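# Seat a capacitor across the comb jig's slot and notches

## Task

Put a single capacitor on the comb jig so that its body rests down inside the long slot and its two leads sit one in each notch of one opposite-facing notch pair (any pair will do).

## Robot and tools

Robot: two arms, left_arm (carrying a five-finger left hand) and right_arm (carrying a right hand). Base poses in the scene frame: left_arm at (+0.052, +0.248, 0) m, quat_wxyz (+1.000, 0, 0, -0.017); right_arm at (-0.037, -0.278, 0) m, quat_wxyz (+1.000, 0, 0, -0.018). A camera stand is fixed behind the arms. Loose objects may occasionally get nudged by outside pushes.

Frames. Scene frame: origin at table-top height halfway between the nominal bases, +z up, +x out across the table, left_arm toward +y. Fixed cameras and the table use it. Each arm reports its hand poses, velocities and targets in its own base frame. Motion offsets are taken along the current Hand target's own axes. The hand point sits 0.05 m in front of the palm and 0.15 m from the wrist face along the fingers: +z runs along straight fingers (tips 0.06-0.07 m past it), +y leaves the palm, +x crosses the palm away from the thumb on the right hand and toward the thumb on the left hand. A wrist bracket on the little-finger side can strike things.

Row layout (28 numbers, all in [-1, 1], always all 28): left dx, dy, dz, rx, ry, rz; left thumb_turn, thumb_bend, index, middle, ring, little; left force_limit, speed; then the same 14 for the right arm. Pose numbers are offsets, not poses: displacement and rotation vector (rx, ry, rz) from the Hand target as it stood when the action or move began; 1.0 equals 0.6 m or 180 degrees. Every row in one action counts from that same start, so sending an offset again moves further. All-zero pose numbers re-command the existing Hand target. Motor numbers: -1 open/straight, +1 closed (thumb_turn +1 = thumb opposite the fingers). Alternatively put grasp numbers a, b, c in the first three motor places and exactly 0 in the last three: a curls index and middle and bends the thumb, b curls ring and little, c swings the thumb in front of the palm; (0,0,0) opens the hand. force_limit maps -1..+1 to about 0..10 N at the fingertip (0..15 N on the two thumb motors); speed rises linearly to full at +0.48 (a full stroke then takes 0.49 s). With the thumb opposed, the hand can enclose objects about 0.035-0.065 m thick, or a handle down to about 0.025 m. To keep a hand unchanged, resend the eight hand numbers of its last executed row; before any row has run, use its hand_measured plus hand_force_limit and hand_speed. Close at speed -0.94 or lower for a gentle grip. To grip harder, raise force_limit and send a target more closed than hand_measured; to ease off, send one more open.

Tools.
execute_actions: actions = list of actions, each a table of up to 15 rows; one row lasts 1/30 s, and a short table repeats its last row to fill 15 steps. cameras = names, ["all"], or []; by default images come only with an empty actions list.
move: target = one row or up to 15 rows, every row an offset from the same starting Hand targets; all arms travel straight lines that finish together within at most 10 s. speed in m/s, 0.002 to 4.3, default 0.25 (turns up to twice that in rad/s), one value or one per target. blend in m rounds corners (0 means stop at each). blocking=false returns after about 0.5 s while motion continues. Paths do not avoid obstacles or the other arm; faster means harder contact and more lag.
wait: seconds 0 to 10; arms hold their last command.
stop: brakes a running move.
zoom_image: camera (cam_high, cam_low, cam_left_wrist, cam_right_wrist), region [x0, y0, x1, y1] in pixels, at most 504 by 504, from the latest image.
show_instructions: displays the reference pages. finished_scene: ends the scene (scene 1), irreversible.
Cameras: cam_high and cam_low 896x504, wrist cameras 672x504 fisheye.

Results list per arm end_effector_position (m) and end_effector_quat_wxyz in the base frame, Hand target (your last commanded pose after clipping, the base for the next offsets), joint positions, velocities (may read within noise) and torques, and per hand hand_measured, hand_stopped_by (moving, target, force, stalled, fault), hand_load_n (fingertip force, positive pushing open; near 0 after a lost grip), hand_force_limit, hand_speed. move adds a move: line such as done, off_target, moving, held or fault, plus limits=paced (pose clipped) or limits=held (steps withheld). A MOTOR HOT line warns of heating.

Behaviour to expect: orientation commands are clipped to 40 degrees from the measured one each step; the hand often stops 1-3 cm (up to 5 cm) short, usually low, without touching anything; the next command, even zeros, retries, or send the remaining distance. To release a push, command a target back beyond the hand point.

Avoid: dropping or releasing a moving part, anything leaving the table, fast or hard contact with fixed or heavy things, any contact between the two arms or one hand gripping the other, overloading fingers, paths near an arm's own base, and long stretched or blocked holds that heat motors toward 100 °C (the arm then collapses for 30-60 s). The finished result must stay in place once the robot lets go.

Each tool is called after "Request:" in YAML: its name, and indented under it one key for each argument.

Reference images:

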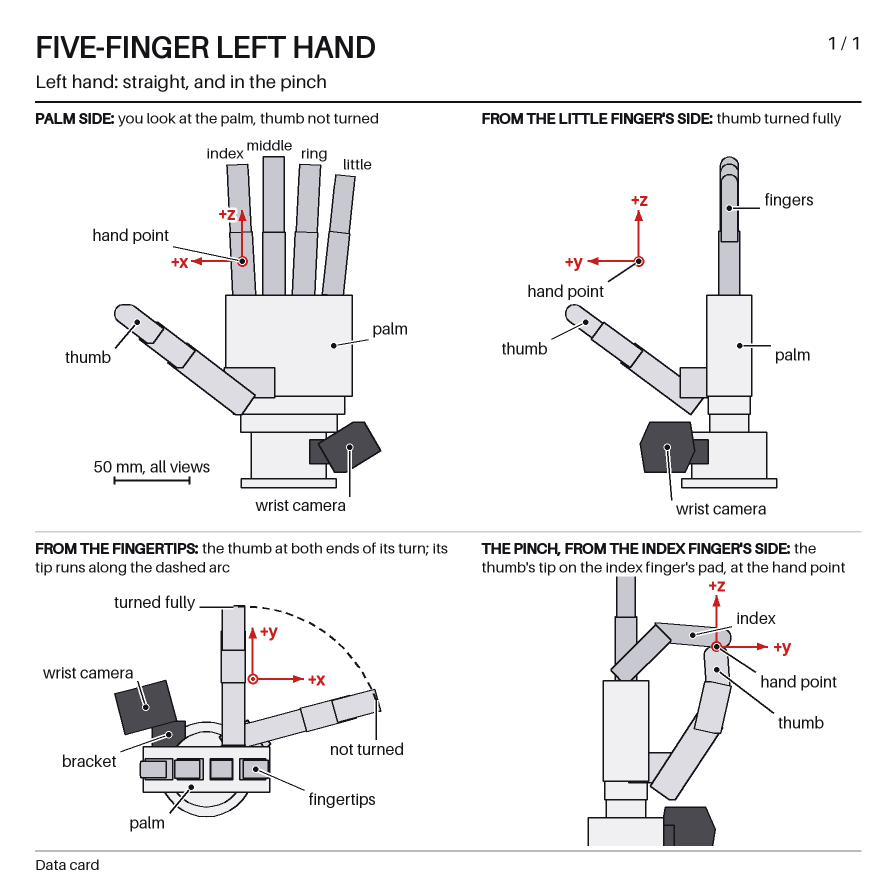

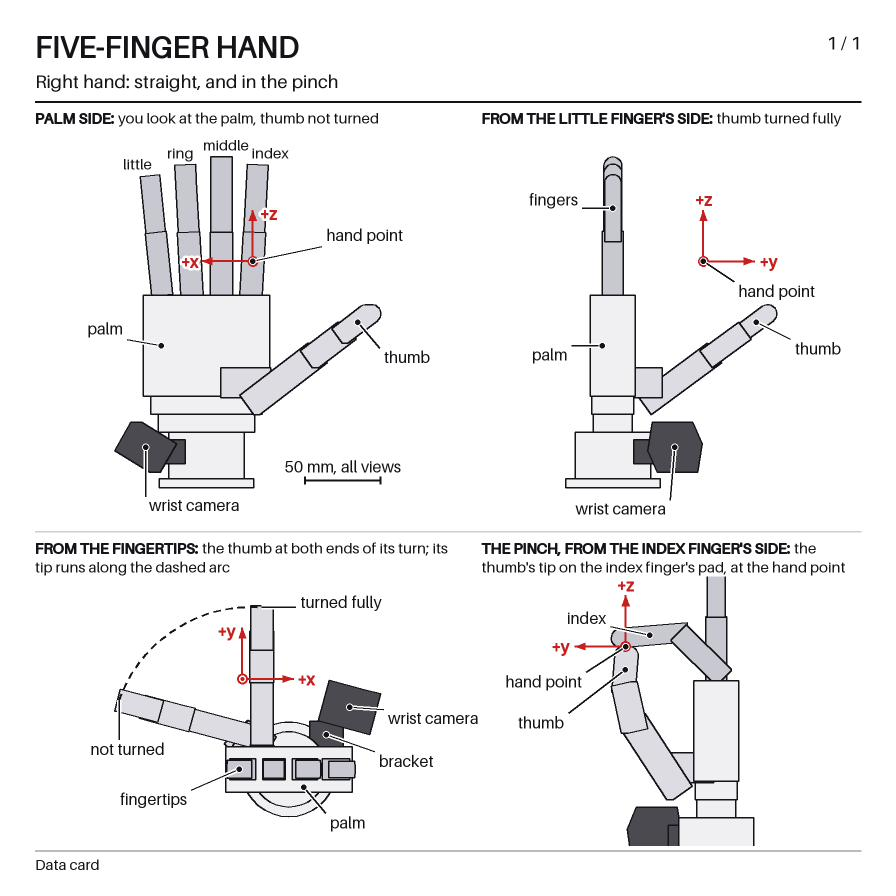

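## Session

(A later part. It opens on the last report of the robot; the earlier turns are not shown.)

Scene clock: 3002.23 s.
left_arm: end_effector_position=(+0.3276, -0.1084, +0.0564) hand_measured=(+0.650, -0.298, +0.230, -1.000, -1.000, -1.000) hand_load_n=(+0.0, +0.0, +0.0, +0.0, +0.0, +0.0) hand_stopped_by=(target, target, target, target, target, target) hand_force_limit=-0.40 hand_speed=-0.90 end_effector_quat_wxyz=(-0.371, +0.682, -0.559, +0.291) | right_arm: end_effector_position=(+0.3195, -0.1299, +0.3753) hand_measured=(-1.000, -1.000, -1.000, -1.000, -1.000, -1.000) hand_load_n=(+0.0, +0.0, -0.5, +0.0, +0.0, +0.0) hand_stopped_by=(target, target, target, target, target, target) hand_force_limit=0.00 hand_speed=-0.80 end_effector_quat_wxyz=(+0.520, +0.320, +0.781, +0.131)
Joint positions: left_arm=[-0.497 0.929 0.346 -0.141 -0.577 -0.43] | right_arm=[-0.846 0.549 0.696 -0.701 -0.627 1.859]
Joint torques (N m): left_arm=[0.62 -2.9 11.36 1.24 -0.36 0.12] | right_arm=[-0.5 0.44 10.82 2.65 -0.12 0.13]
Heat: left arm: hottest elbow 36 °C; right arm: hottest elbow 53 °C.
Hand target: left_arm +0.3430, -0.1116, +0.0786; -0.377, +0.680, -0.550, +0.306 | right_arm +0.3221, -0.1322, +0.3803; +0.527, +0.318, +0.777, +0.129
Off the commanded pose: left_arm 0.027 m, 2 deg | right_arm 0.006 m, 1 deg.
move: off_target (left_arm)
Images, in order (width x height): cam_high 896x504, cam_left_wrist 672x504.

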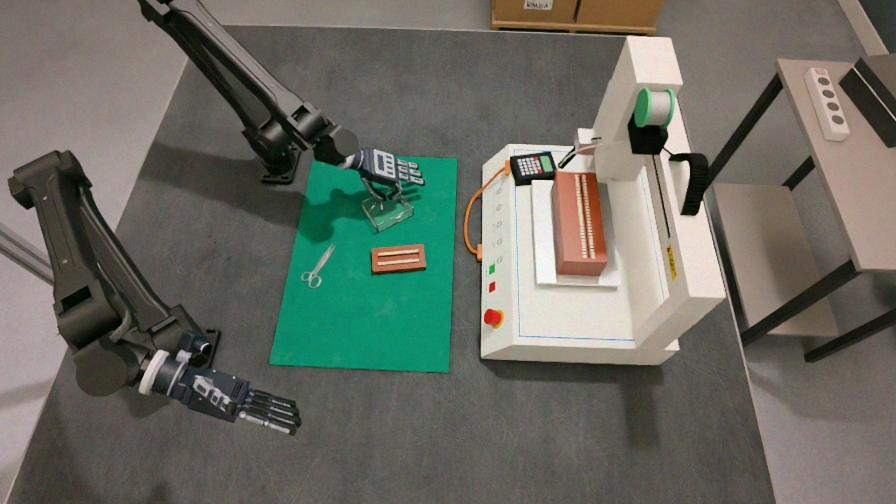

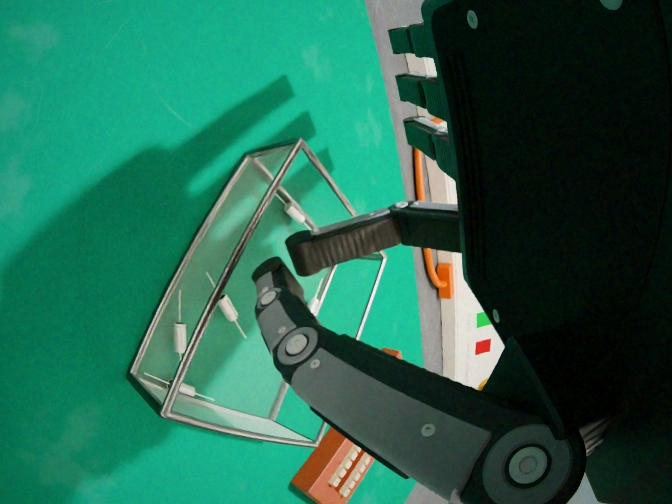

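Request:
move:
  target: [0.0151,0.0859,-0.0224,0,0,0,0.65,-0.25,0.21,-1,-1,-1,-0.4,-0.9, 0,0,0,0,0,0,-1,-1,-1,-1,-1,-1,0.0,-0.8]
  speed: 0.06
  cameras: ["cam_high","cam_left_wrist"]

Request:
zoom_image:
  camera: "cam_high"
  region: [355, 175, 420, 240]

Request:
zoom_image:
  camera: "cam_left_wrist"
  region: [120, 120, 380, 380]

Scene clock: 3043.57 s.
left_arm: end_effector_position=(+0.3073, -0.1237, +0.0431) hand_measured=(+0.650, -0.250, +0.210, -1.000, -1.000, -1.000) hand_load_n=(+0.0, +0.0, +0.0, +0.0, +0.0, +0.0) hand_stopped_by=(target, target, target, target, target, target) hand_force_limit=-0.40 hand_speed=-0.90 end_effector_quat_wxyz=(-0.380, +0.679, -0.552, +0.299) | right_arm: end_effector_position=(+0.3195, -0.1299, +0.3753) hand_measured=(-1.000, -1.000, -1.000, -1.000, -1.000, -1.000) hand_load_n=(+0.0, +0.0, +0.0, +0.0, +0.0, +0.0) hand_stopped_by=(target, target, target, target, target, target) hand_force_limit=0.00 hand_speed=-0.80 end_effector_quat_wxyz=(+0.520, +0.320, +0.781, +0.131)
Joint positions: left_arm=[-0.621 0.929 0.296 -0.123 -0.683 -0.521] | right_arm=[-0.846 0.549 0.696 -0.701 -0.627 1.859]
Joint torques (N m): left_arm=[-1.61 -1.14 7.12 2 -0.64 -0.18] | right_arm=[-0.32 0.44 10.86 2.65 -0.12 0.12]
Heat: left arm: hottest elbow 38 °C; right arm: hottest elbow 53 °C.
Hand target: left_arm +0.3070, -0.1285, +0.0419; -0.377, +0.680, -0.550, +0.306 | right_arm +0.3221, -0.1322, +0.3803; +0.527, +0.318, +0.777, +0.129
Off the commanded pose: left_arm 0.005 m, 1 deg | right_arm 0.006 m, 1 deg.
move: done
Images, in order (width x height): cam_high 896x504, cam_left_wrist 672x504.

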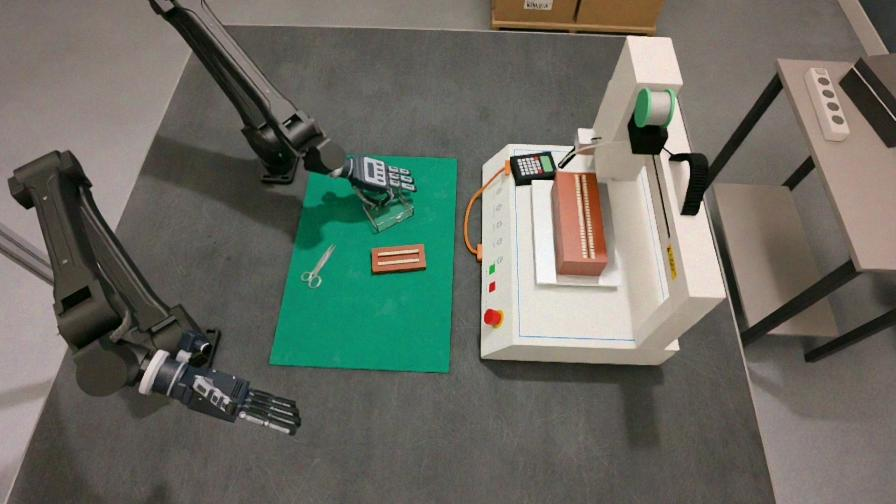

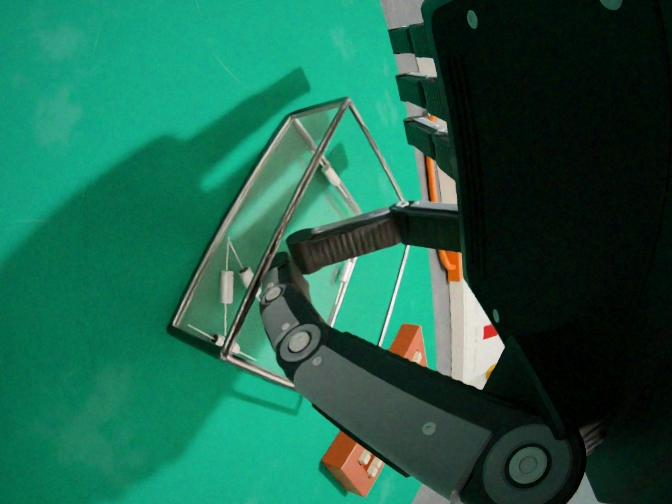

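Scaled by 7.754 from the camera's 896x504 image, which has a finer 1280x720 frame.

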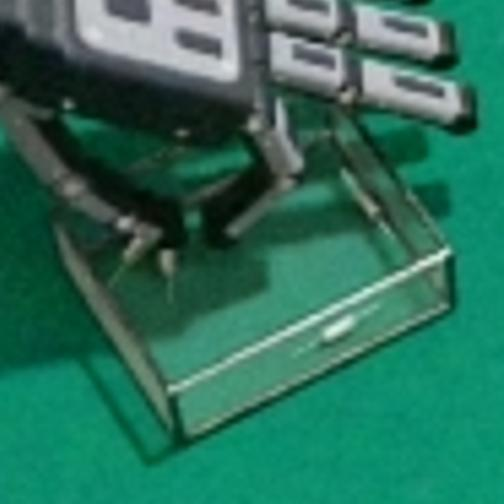

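Scaled by 1.938 from the camera's 672x504 image, which has a finer 960x720 frame.

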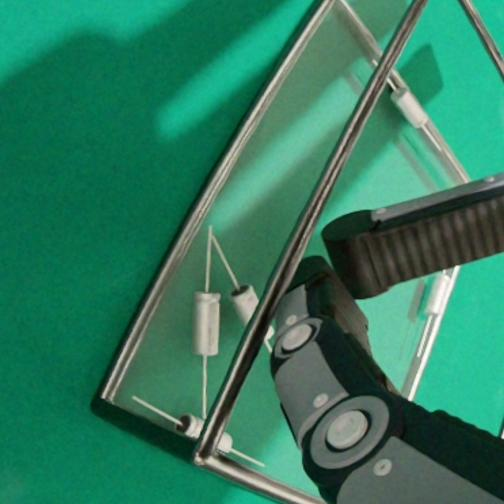

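Request:
move:
  target: [0.0052,-0.0949,-0.0305,0,0,0,0.65,-0.25,0.21,-1,-1,-1,-0.4,-0.9, 0,0,0,0,0,0,-1,-1,-1,-1,-1,-1,0.0,-0.8]
  speed: 0.1
  cameras: ["cam_high","cam_left_wrist"]

Request:
zoom_image:
  camera: "cam_high"
  region: [355, 175, 420, 240]

Request:
zoom_image:
  camera: "cam_high"
  region: [360, 190, 395, 225]

Request:
zoom_image:
  camera: "cam_left_wrist"
  region: [100, 130, 340, 370]

Scene clock: 3092.83 s.
left_arm: end_effector_position=(+0.3084, -0.1240, +0.0767) hand_measured=(+0.650, -0.250, +0.210, -1.000, -1.000, -1.000) hand_load_n=(+0.0, +0.0, +0.0, +0.0, +0.0, +0.0) hand_stopped_by=(target, target, target, target, target, target) hand_force_limit=-0.40 hand_speed=-0.90 end_effector_quat_wxyz=(-0.373, +0.681, -0.559, +0.290) | right_arm: end_effector_position=(+0.3195, -0.1299, +0.3753) hand_measured=(-1.000, -1.000, -1.000, -1.000, -1.000, -1.000) hand_load_n=(+0.0, +0.0, +0.0, +0.0, +0.0, +0.0) hand_stopped_by=(target, target, target, target, target, target) hand_force_limit=0.00 hand_speed=-0.80 end_effector_quat_wxyz=(+0.520, +0.320, +0.781, +0.131)
Joint positions: left_arm=[-0.607 0.848 0.379 -0.308 -0.661 -0.517] | right_arm=[-0.846 0.549 0.696 -0.701 -0.627 1.859]
Joint torques (N m): left_arm=[0.44 -2.32 11.86 1.18 -0.42 0.12] | right_arm=[-0.32 0.44 10.85 2.62 -0.12 0.13]
Heat: left arm: hottest elbow 39 °C; right arm: hottest elbow 53 °C.
Hand target: left_arm +0.3219, -0.1285, +0.0999; -0.377, +0.680, -0.550, +0.306 | right_arm +0.3221, -0.1322, +0.3803; +0.527, +0.318, +0.777, +0.129
Off the commanded pose: left_arm 0.027 m, 2 deg | right_arm 0.006 m, 1 deg.
move: off_target (left_arm)
Images, in order (width x height): cam_high 896x504, cam_left_wrist 672x504.

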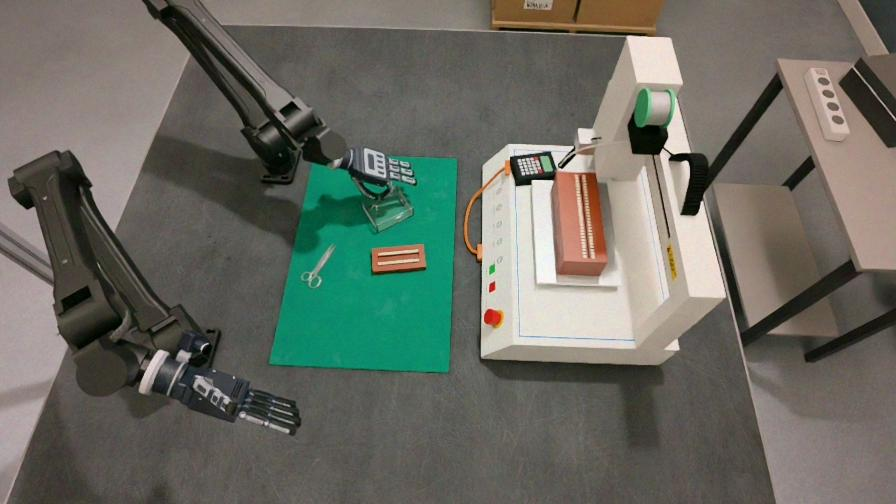

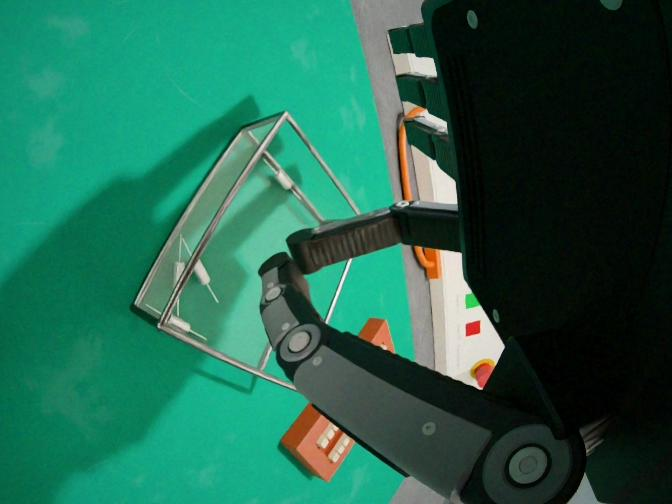

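Scaled by 7.754 from the camera's 896x504 image, which has a finer 1280x720 frame.

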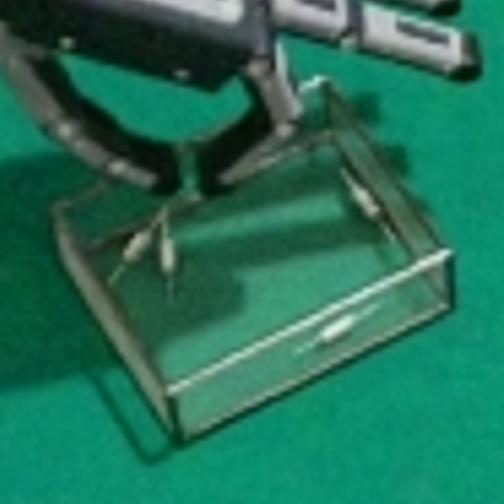

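Scaled by 14.400 from the camera's 896x504 image, which has a finer 1280x720 frame.

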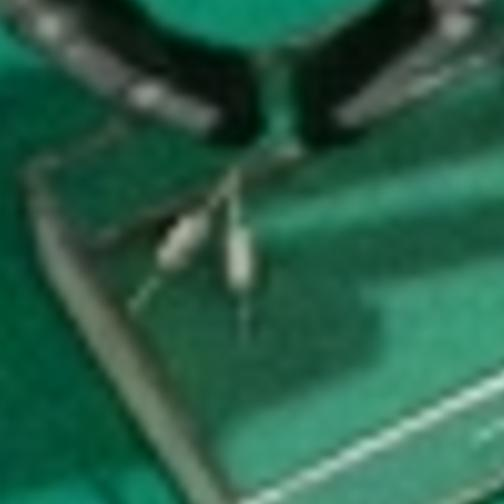

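Scaled by 2.100 from the camera's 672x504 image, which has a finer 960x720 frame.

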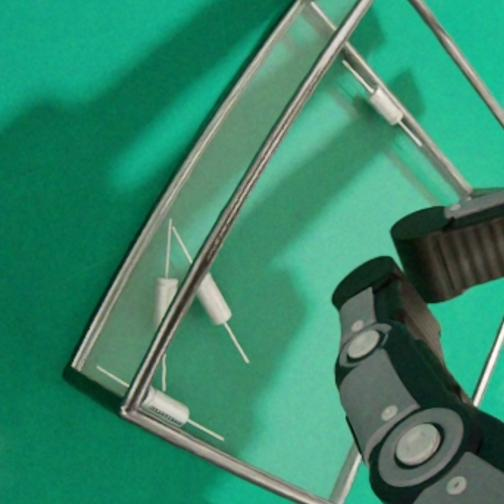

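Request:
move:
  target: [-0.0049,0.1168,-0.0582,0.0667,0,0,-1,-1,-0.15,-1,-1,-1,-0.4,-0.7, 0,0,0,0,0,0,-1,-1,-1,-1,-1,-1,0.0,-0.8]
  speed: 0.08
  cameras: ["cam_high","cam_left_wrist"]

Request:
zoom_image:
  camera: "cam_high"
  region: [355, 175, 420, 240]

Request:
zoom_image:
  camera: "cam_left_wrist"
  region: [100, 130, 340, 370]

Scene clock: 3140.77 s.
left_arm: end_effector_position=(+0.2577, -0.1365, +0.0605) hand_measured=(-1.000, -1.000, -0.150, -1.000, -1.000, -1.000) hand_load_n=(+0.0, +0.0, +0.0, +0.0, +0.0, +0.0) hand_stopped_by=(target, target, target, target, target, target) hand_force_limit=-0.40 hand_speed=-0.70 end_effector_quat_wxyz=(-0.448, +0.637, -0.514, +0.359) | right_arm: end_effector_position=(+0.3195, -0.1299, +0.3753) hand_measured=(-1.000, -1.000, -1.000, -1.000, -1.000, -1.000) hand_load_n=(+0.0, +0.0, +0.0, +0.0, +0.0, +0.0) hand_stopped_by=(target, target, target, target, target, target) hand_force_limit=0.00 hand_speed=-0.80 end_effector_quat_wxyz=(+0.520, +0.320, +0.781, +0.131)
Joint positions: left_arm=[-0.988 0.763 0.195 -0.221 -1.072 -0.721] | right_arm=[-0.846 0.549 0.696 -0.701 -0.627 1.859]
Joint torques (N m): left_arm=[-1.61 1.03 7.5 1.31 -0.81 -0.18] | right_arm=[-0.32 0.32 10.86 2.63 -0.12 0.13]
Heat: left arm: hottest elbow 40 °C; right arm: hottest elbow 53 °C.
Hand target: left_arm +0.2561, -0.1396, +0.0590; -0.446, +0.637, -0.515, +0.362 | right_arm +0.3221, -0.1322, +0.3803; +0.527, +0.318, +0.777, +0.129
Off the commanded pose: left_arm 0.004 m, 0 deg | right_arm 0.006 m, 1 deg.
move: done
Images, in order (width x height): cam_high 896x504, cam_left_wrist 672x504.

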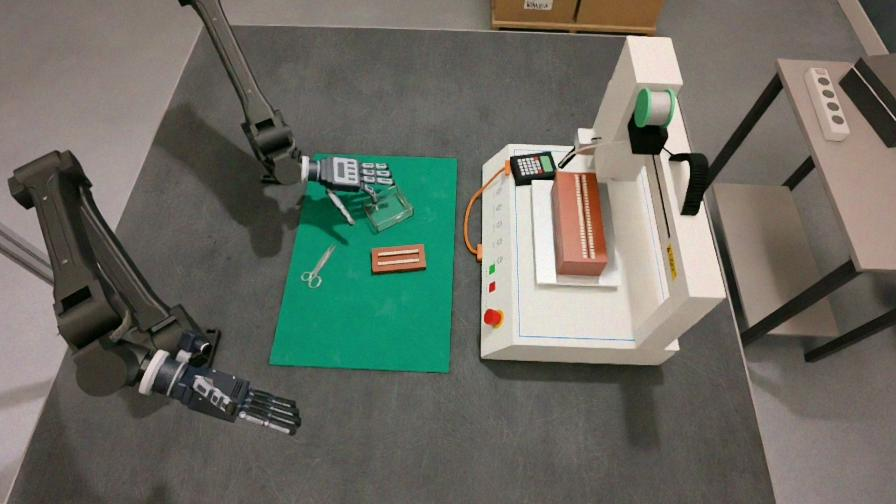

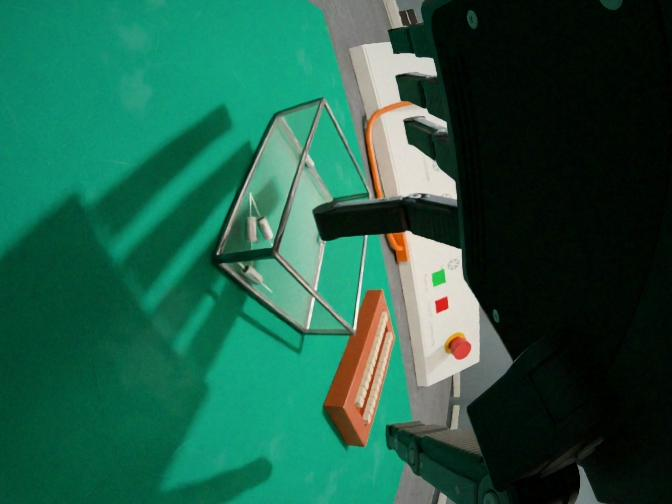

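Scaled by 7.754 from the camera's 896x504 image, which has a finer 1280x720 frame.

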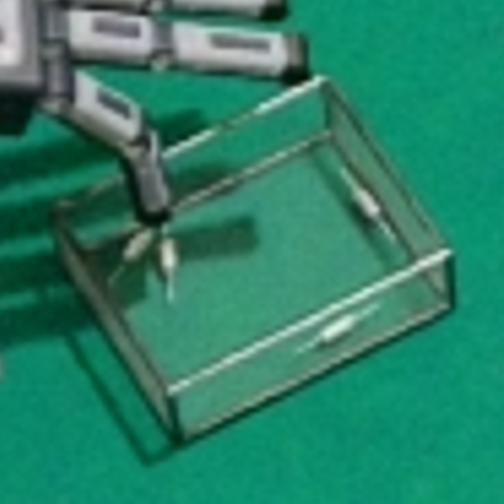

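Scaled by 2.100 from the camera's 672x504 image, which has a finer 960x720 frame.

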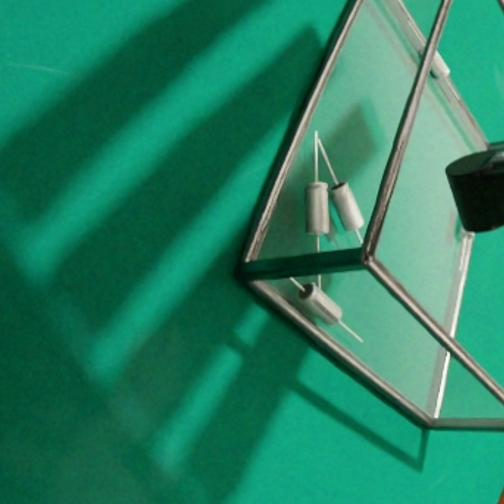

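Request:
move:
  target: [-0.0030,0.0630,0.0171,0,0,0,-1,-1,-0.15,-1,-1,-1,-0.4,-0.7, 0,0,0,0,0,0,-1,-1,-1,-1,-1,-1,0.0,-0.8]
  speed: 0.03
  cameras: ["cam_high","cam_left_wrist"]

Request:
zoom_image:
  camera: "cam_high"
  region: [355, 175, 420, 240]

Request:
zoom_image:
  camera: "cam_left_wrist"
  region: [150, 100, 390, 340]

Scene clock: 3155.23 s.
left_arm: end_effector_position=(+0.2585, -0.1342, +0.0304) hand_measured=(-1.000, -1.000, -0.150, -1.000, -1.000, -1.000) hand_load_n=(+0.0, +0.0, +0.5, +0.0, +0.0, +0.0) hand_stopped_by=(target, target, target, target, target, target) hand_force_limit=-0.40 hand_speed=-0.70 end_effector_quat_wxyz=(-0.457, +0.639, -0.501, +0.362) | right_arm: end_effector_position=(+0.3195, -0.1299, +0.3753) hand_measured=(-1.000, -1.000, -1.000, -1.000, -1.000, -1.000) hand_load_n=(+0.0, +0.0, +0.0, +0.0, +0.0, +0.0) hand_stopped_by=(target, target, target, target, target, target) hand_force_limit=0.00 hand_speed=-0.80 end_effector_quat_wxyz=(+0.520, +0.320, +0.781, +0.131)
Joint positions: left_arm=[-0.999 0.927 0.135 -0.005 -1.107 -0.747] | right_arm=[-0.846 0.549 0.696 -0.701 -0.627 1.859]
Joint torques (N m): left_arm=[-1.85 1.44 5.45 1.54 0.12 -0.15] | right_arm=[-0.38 0.38 10.84 2.65 -0.12 0.13]
Heat: left arm: hottest elbow 40 °C; right arm: hottest elbow 53 °C.
Hand target: left_arm +0.2525, -0.1385, +0.0199; -0.446, +0.636, -0.515, +0.361 | right_arm +0.3221, -0.1322, +0.3803; +0.527, +0.318, +0.777, +0.129
Off the commanded pose: left_arm 0.013 m, 2 deg | right_arm 0.006 m, 1 deg.
move: off_target (left_arm)
Images, in order (width x height): cam_high 896x504, cam_left_wrist 672x504.

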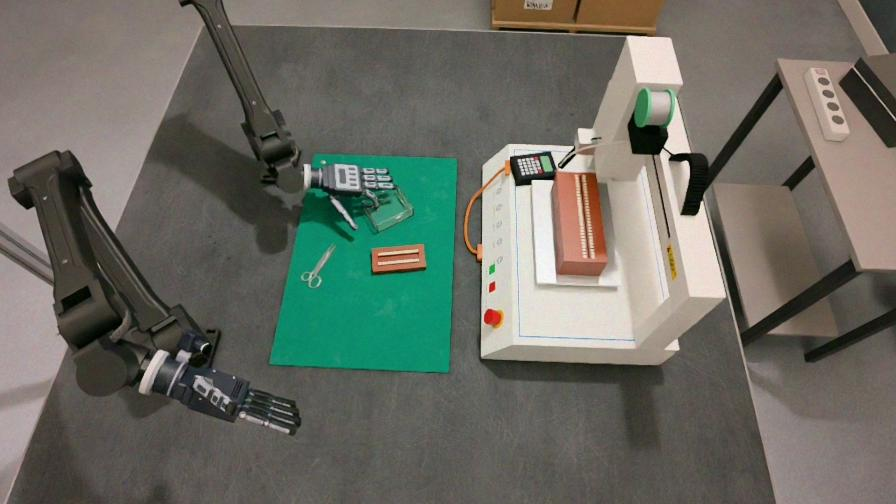

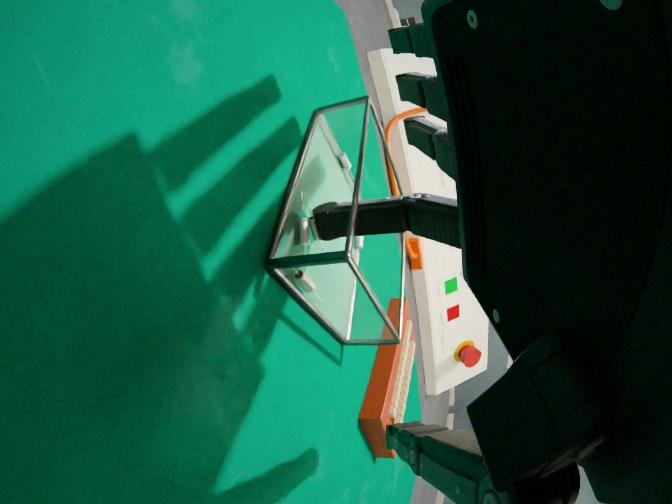

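Scaled by 7.754 from the camera's 896x504 image, which has a finer 1280x720 frame.

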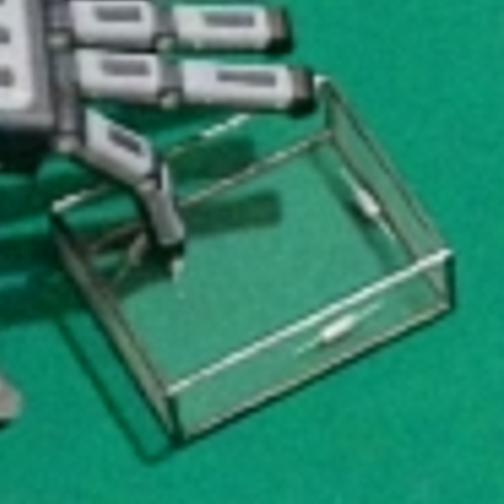

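Scaled by 2.100 from the camera's 672x504 image, which has a finer 960x720 frame.

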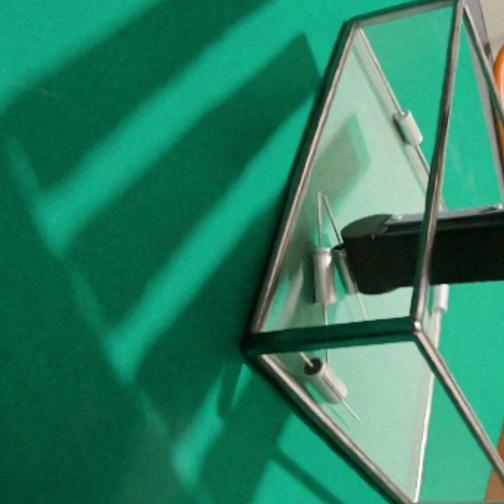

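Request:
move:
  target: [0.0037,-0.0155,0.0425,0,0,0,-1,-1,-0.15,-1,-1,-1,-0.4,-0.7, 0,0,0,0,0,0,-1,-1,-1,-1,-1,-1,0.0,-0.8]
  speed: 0.03
  cameras: ["cam_high","cam_left_wrist"]

Request:
zoom_image:
  camera: "cam_high"
  region: [355, 175, 420, 240]

Request:
zoom_image:
  camera: "cam_left_wrist"
  region: [200, 100, 440, 340]

Scene clock: 3190.10 s.
left_arm: end_effector_position=(+0.2800, -0.1418, +0.0278) hand_measured=(-1.000, -1.000, -0.150, -1.000, -1.000, -1.000) hand_load_n=(-0.5, +0.0, -1.5, +0.0, +0.0, +0.0) hand_stopped_by=(target, target, target, target, target, target) hand_force_limit=-0.40 hand_speed=-0.70 end_effector_quat_wxyz=(-0.441, +0.639, -0.507, +0.375) | right_arm: end_effector_position=(+0.3195, -0.1299, +0.3753) hand_measured=(-1.000, -1.000, -1.000, -1.000, -1.000, -1.000) hand_load_n=(+0.0, -0.5, +0.0, +0.5, +0.0, +0.0) hand_stopped_by=(target, target, target, target, target, target) hand_force_limit=0.00 hand_speed=-0.80 end_effector_quat_wxyz=(+0.520, +0.320, +0.781, +0.131)
Joint positions: left_arm=[-0.895 1.016 0.131 0.238 -0.992 -0.599] | right_arm=[-0.846 0.549 0.696 -0.701 -0.627 1.859]
Joint torques (N m): left_arm=[0.91 0.5 5.38 1.68 -0.32 0.14] | right_arm=[-0.32 0.44 10.85 2.62 -0.12 0.13]
Heat: left arm: hottest elbow 39 °C; right arm: hottest elbow 53 °C.
Hand target: left_arm +0.2795, -0.1349, +0.0199; -0.446, +0.637, -0.515, +0.361 | right_arm +0.3221, -0.1322, +0.3803; +0.527, +0.318, +0.777, +0.129
Off the commanded pose: left_arm 0.010 m, 2 deg | right_arm 0.006 m, 1 deg.
move: done
Images, in order (width x height): cam_high 896x504, cam_left_wrist 672x504.

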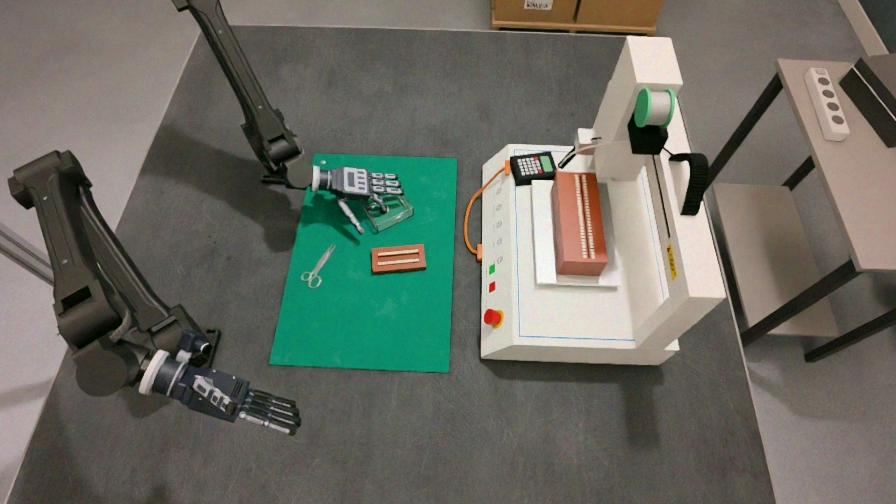

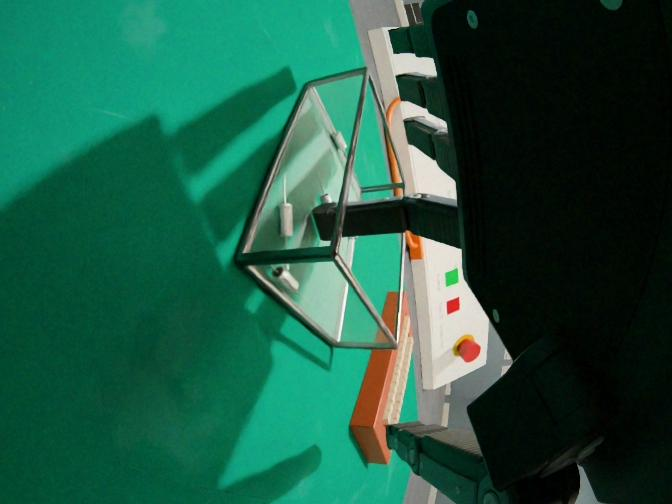

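Scaled by 7.754 from the camera's 896x504 image, which has a finer 1280x720 frame.

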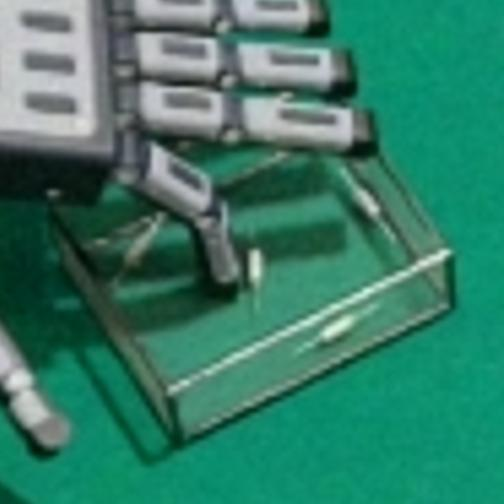

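Scaled by 2.100 from the camera's 672x504 image, which has a finer 960x720 frame.

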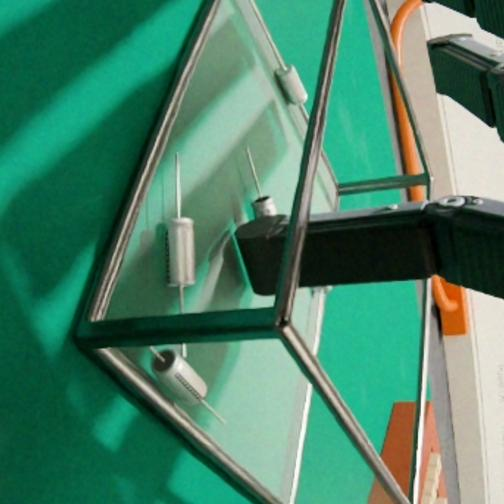

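Request:
move:
  target:
    - [-0.0014,-0.0996,-0.0432,0,0,0,-1,-1,-0.15,-1,-1,-1,-0.4,-0.7, 0,0,0,0,0,0,-1,-1,-1,-1,-1,-1,0.0,-0.8]
    - [-0.0013,-0.1169,0.0381,-0.0667,0.0365,0.0133,0.65,-0.25,0.21,-1,-1,-1,-0.4,-0.7, 0,0,0,0,0,0,-1,-1,-1,-1,-1,-1,0.0,-0.8]
  speed: 0.08
  cameras: ["cam_high","cam_left_wrist"]

Request:
zoom_image:
  camera: "cam_high"
  region: [355, 175, 420, 240]

Request:
zoom_image:
  camera: "cam_left_wrist"
  region: [150, 100, 390, 340]

Scene clock: 3220.30 s.
left_arm: end_effector_position=(+0.3040, -0.1188, +0.0570) hand_measured=(+0.650, -0.250, +0.210, -1.000, -1.000, -1.000) hand_load_n=(+0.0, +0.0, +0.0, +0.0, +0.0, +0.0) hand_stopped_by=(target, target, target, target, target, target) hand_force_limit=-0.40 hand_speed=-0.70 end_effector_quat_wxyz=(-0.346, +0.650, -0.598, +0.315) | right_arm: end_effector_position=(+0.3195, -0.1299, +0.3753) hand_measured=(-1.000, -1.000, -1.000, -1.000, -1.000, -1.000) hand_load_n=(+0.0, +0.0, +0.0, +0.0, +0.0, +0.0) hand_stopped_by=(target, target, target, target, target, target) hand_force_limit=0.00 hand_speed=-0.80 end_effector_quat_wxyz=(+0.520, +0.320, +0.781, +0.131)
Joint positions: left_arm=[-0.515 0.82 0.297 -0.166 -0.489 -0.364] | right_arm=[-0.846 0.549 0.696 -0.701 -0.627 1.859]
Joint torques (N m): left_arm=[0.62 0.03 11.92 2.13 -0.31 0.1] | right_arm=[-0.38 0.38 10.82 2.65 -0.12 0.13]
Heat: left arm: hottest elbow 39 °C; right arm: hottest elbow 53 °C.
Hand target: left_arm +0.3238, -0.1248, +0.0781; -0.354, +0.647, -0.588, +0.332 | right_arm +0.3221, -0.1322, +0.3803; +0.527, +0.318, +0.777, +0.129
Off the commanded pose: left_arm 0.029 m, 2 deg | right_arm 0.006 m, 1 deg.
move: off_target (left_arm); target 2's new numbers were sent with left_arm's hand 0.029 m and 2 deg from that target
Images, in order (width x height): cam_high 896x504, cam_left_wrist 672x504.

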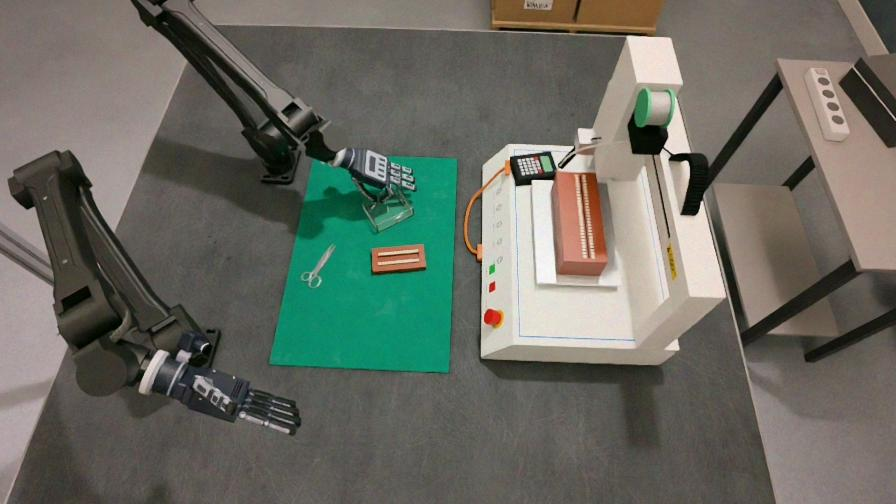

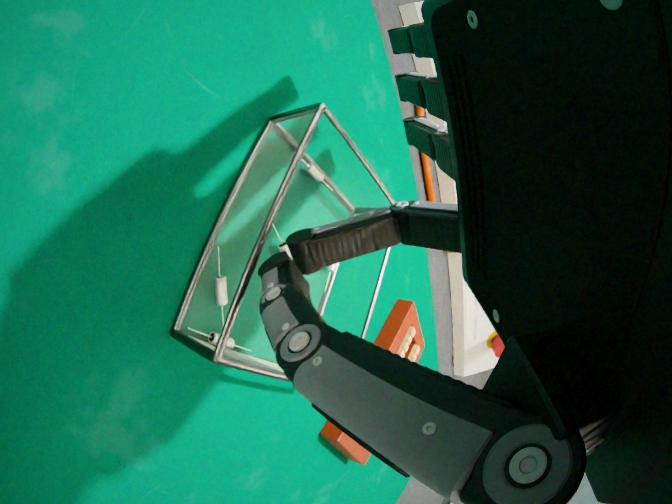

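Scaled by 7.754 from the camera's 896x504 image, which has a finer 1280x720 frame.

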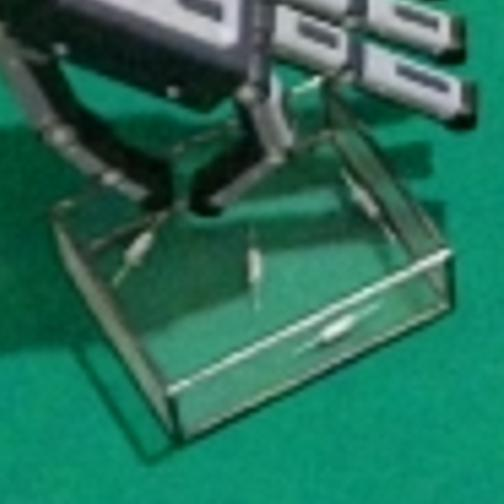

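Scaled by 2.100 from the camera's 672x504 image, which has a finer 960x720 frame.

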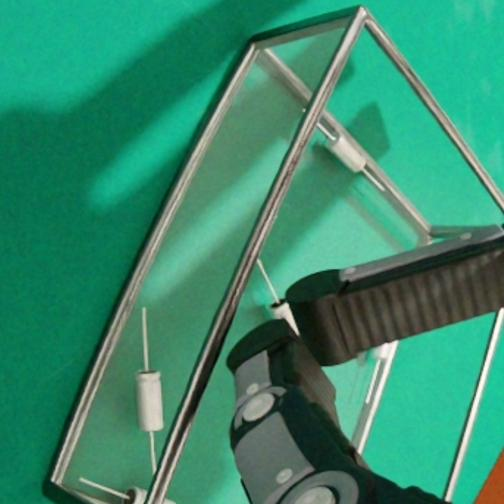

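Request:
move:
  target: [0.0081,0.0524,0.0361,0,0,0,0.65,-0.25,0.21,-1,-1,-1,-0.4,-0.7, 0,0,0,0,0,0,-1,-1,-1,-1,-1,-1,0.0,-0.8]
  speed: 0.05
  cameras: ["cam_high","cam_left_wrist"]

Request:
zoom_image:
  camera: "cam_high"
  region: [355, 175, 420, 240]

Request:
zoom_image:
  camera: "cam_high"
  region: [370, 190, 405, 225]

Request:
zoom_image:
  camera: "cam_left_wrist"
  region: [180, 160, 360, 340]

Scene clock: 3240.80 s.
left_arm: end_effector_position=(+0.3255, -0.1297, +0.0426) hand_measured=(+0.650, -0.250, +0.210, -1.000, -1.000, -1.000) hand_load_n=(+0.0, +0.0, +0.0, +0.0, +0.0, +0.0) hand_stopped_by=(target, target, target, target, target, target) hand_force_limit=-0.40 hand_speed=-0.70 end_effector_quat_wxyz=(-0.353, +0.648, -0.587, +0.333) | right_arm: end_effector_position=(+0.3195, -0.1299, +0.3753) hand_measured=(-1.000, -1.000, -1.000, -1.000, -1.000, -1.000) hand_load_n=(+0.0, -0.5, +0.0, +0.0, +0.0, +0.0) hand_stopped_by=(target, target, target, target, target, target) hand_force_limit=0.00 hand_speed=-0.80 end_effector_quat_wxyz=(+0.520, +0.320, +0.781, +0.131)
Joint positions: left_arm=[-0.515 0.967 0.287 0.034 -0.495 -0.364] | right_arm=[-0.846 0.549 0.696 -0.701 -0.627 1.859]
Joint torques (N m): left_arm=[-0.56 -1.03 7.06 2.19 -0.5 0] | right_arm=[-0.38 0.32 10.86 2.63 -0.12 0.13]
Heat: left arm: hottest elbow 42 °C; right arm: hottest elbow 53 °C.
Hand target: left_arm +0.3261, -0.1300, +0.0400; -0.354, +0.647, -0.588, +0.332 | right_arm +0.3221, -0.1322, +0.3803; +0.527, +0.318, +0.777, +0.129
Off the commanded pose: left_arm 0.003 m, 0 deg | right_arm 0.006 m, 1 deg.
move: done
Images, in order (width x height): cam_high 896x504, cam_left_wrist 672x504.

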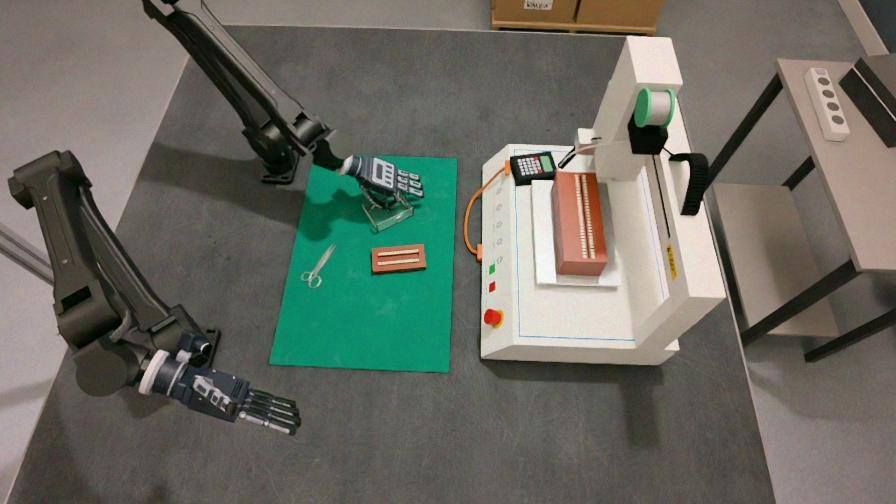

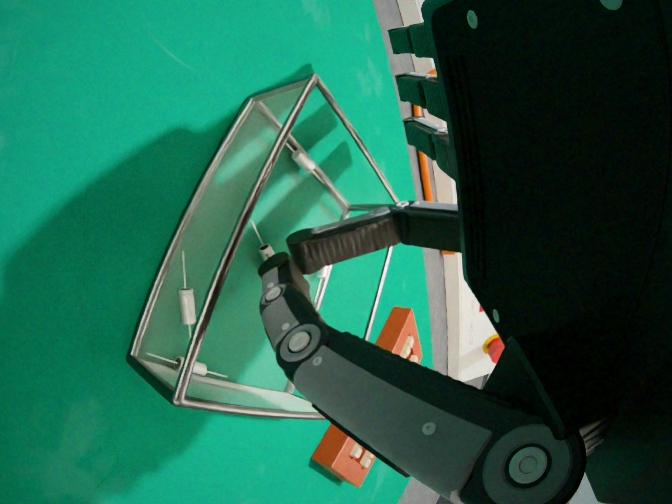

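Scaled by 7.754 from the camera's 896x504 image, which has a finer 1280x720 frame.

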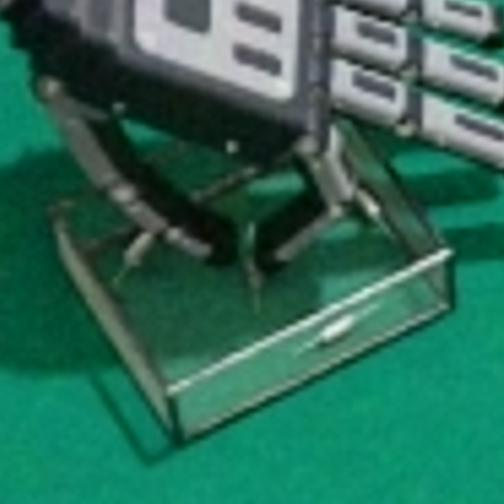

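Scaled by 14.400 from the camera's 896x504 image, which has a finer 1280x720 frame.

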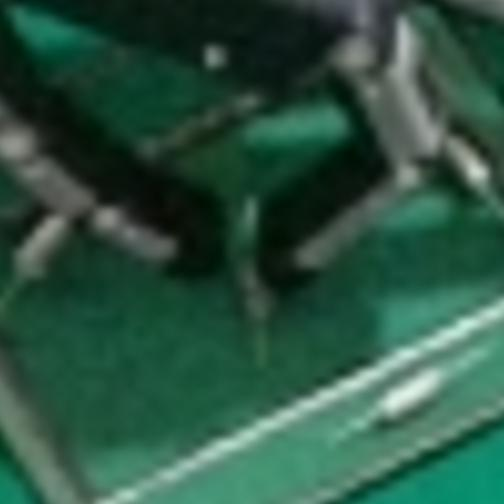

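Scaled by 2.800 from the camera's 672x504 image, which has a finer 960x720 frame.

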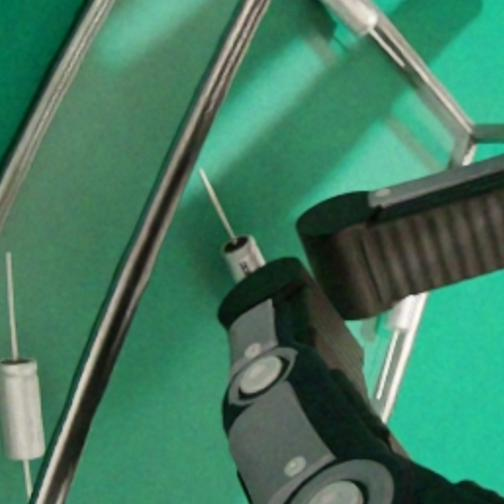

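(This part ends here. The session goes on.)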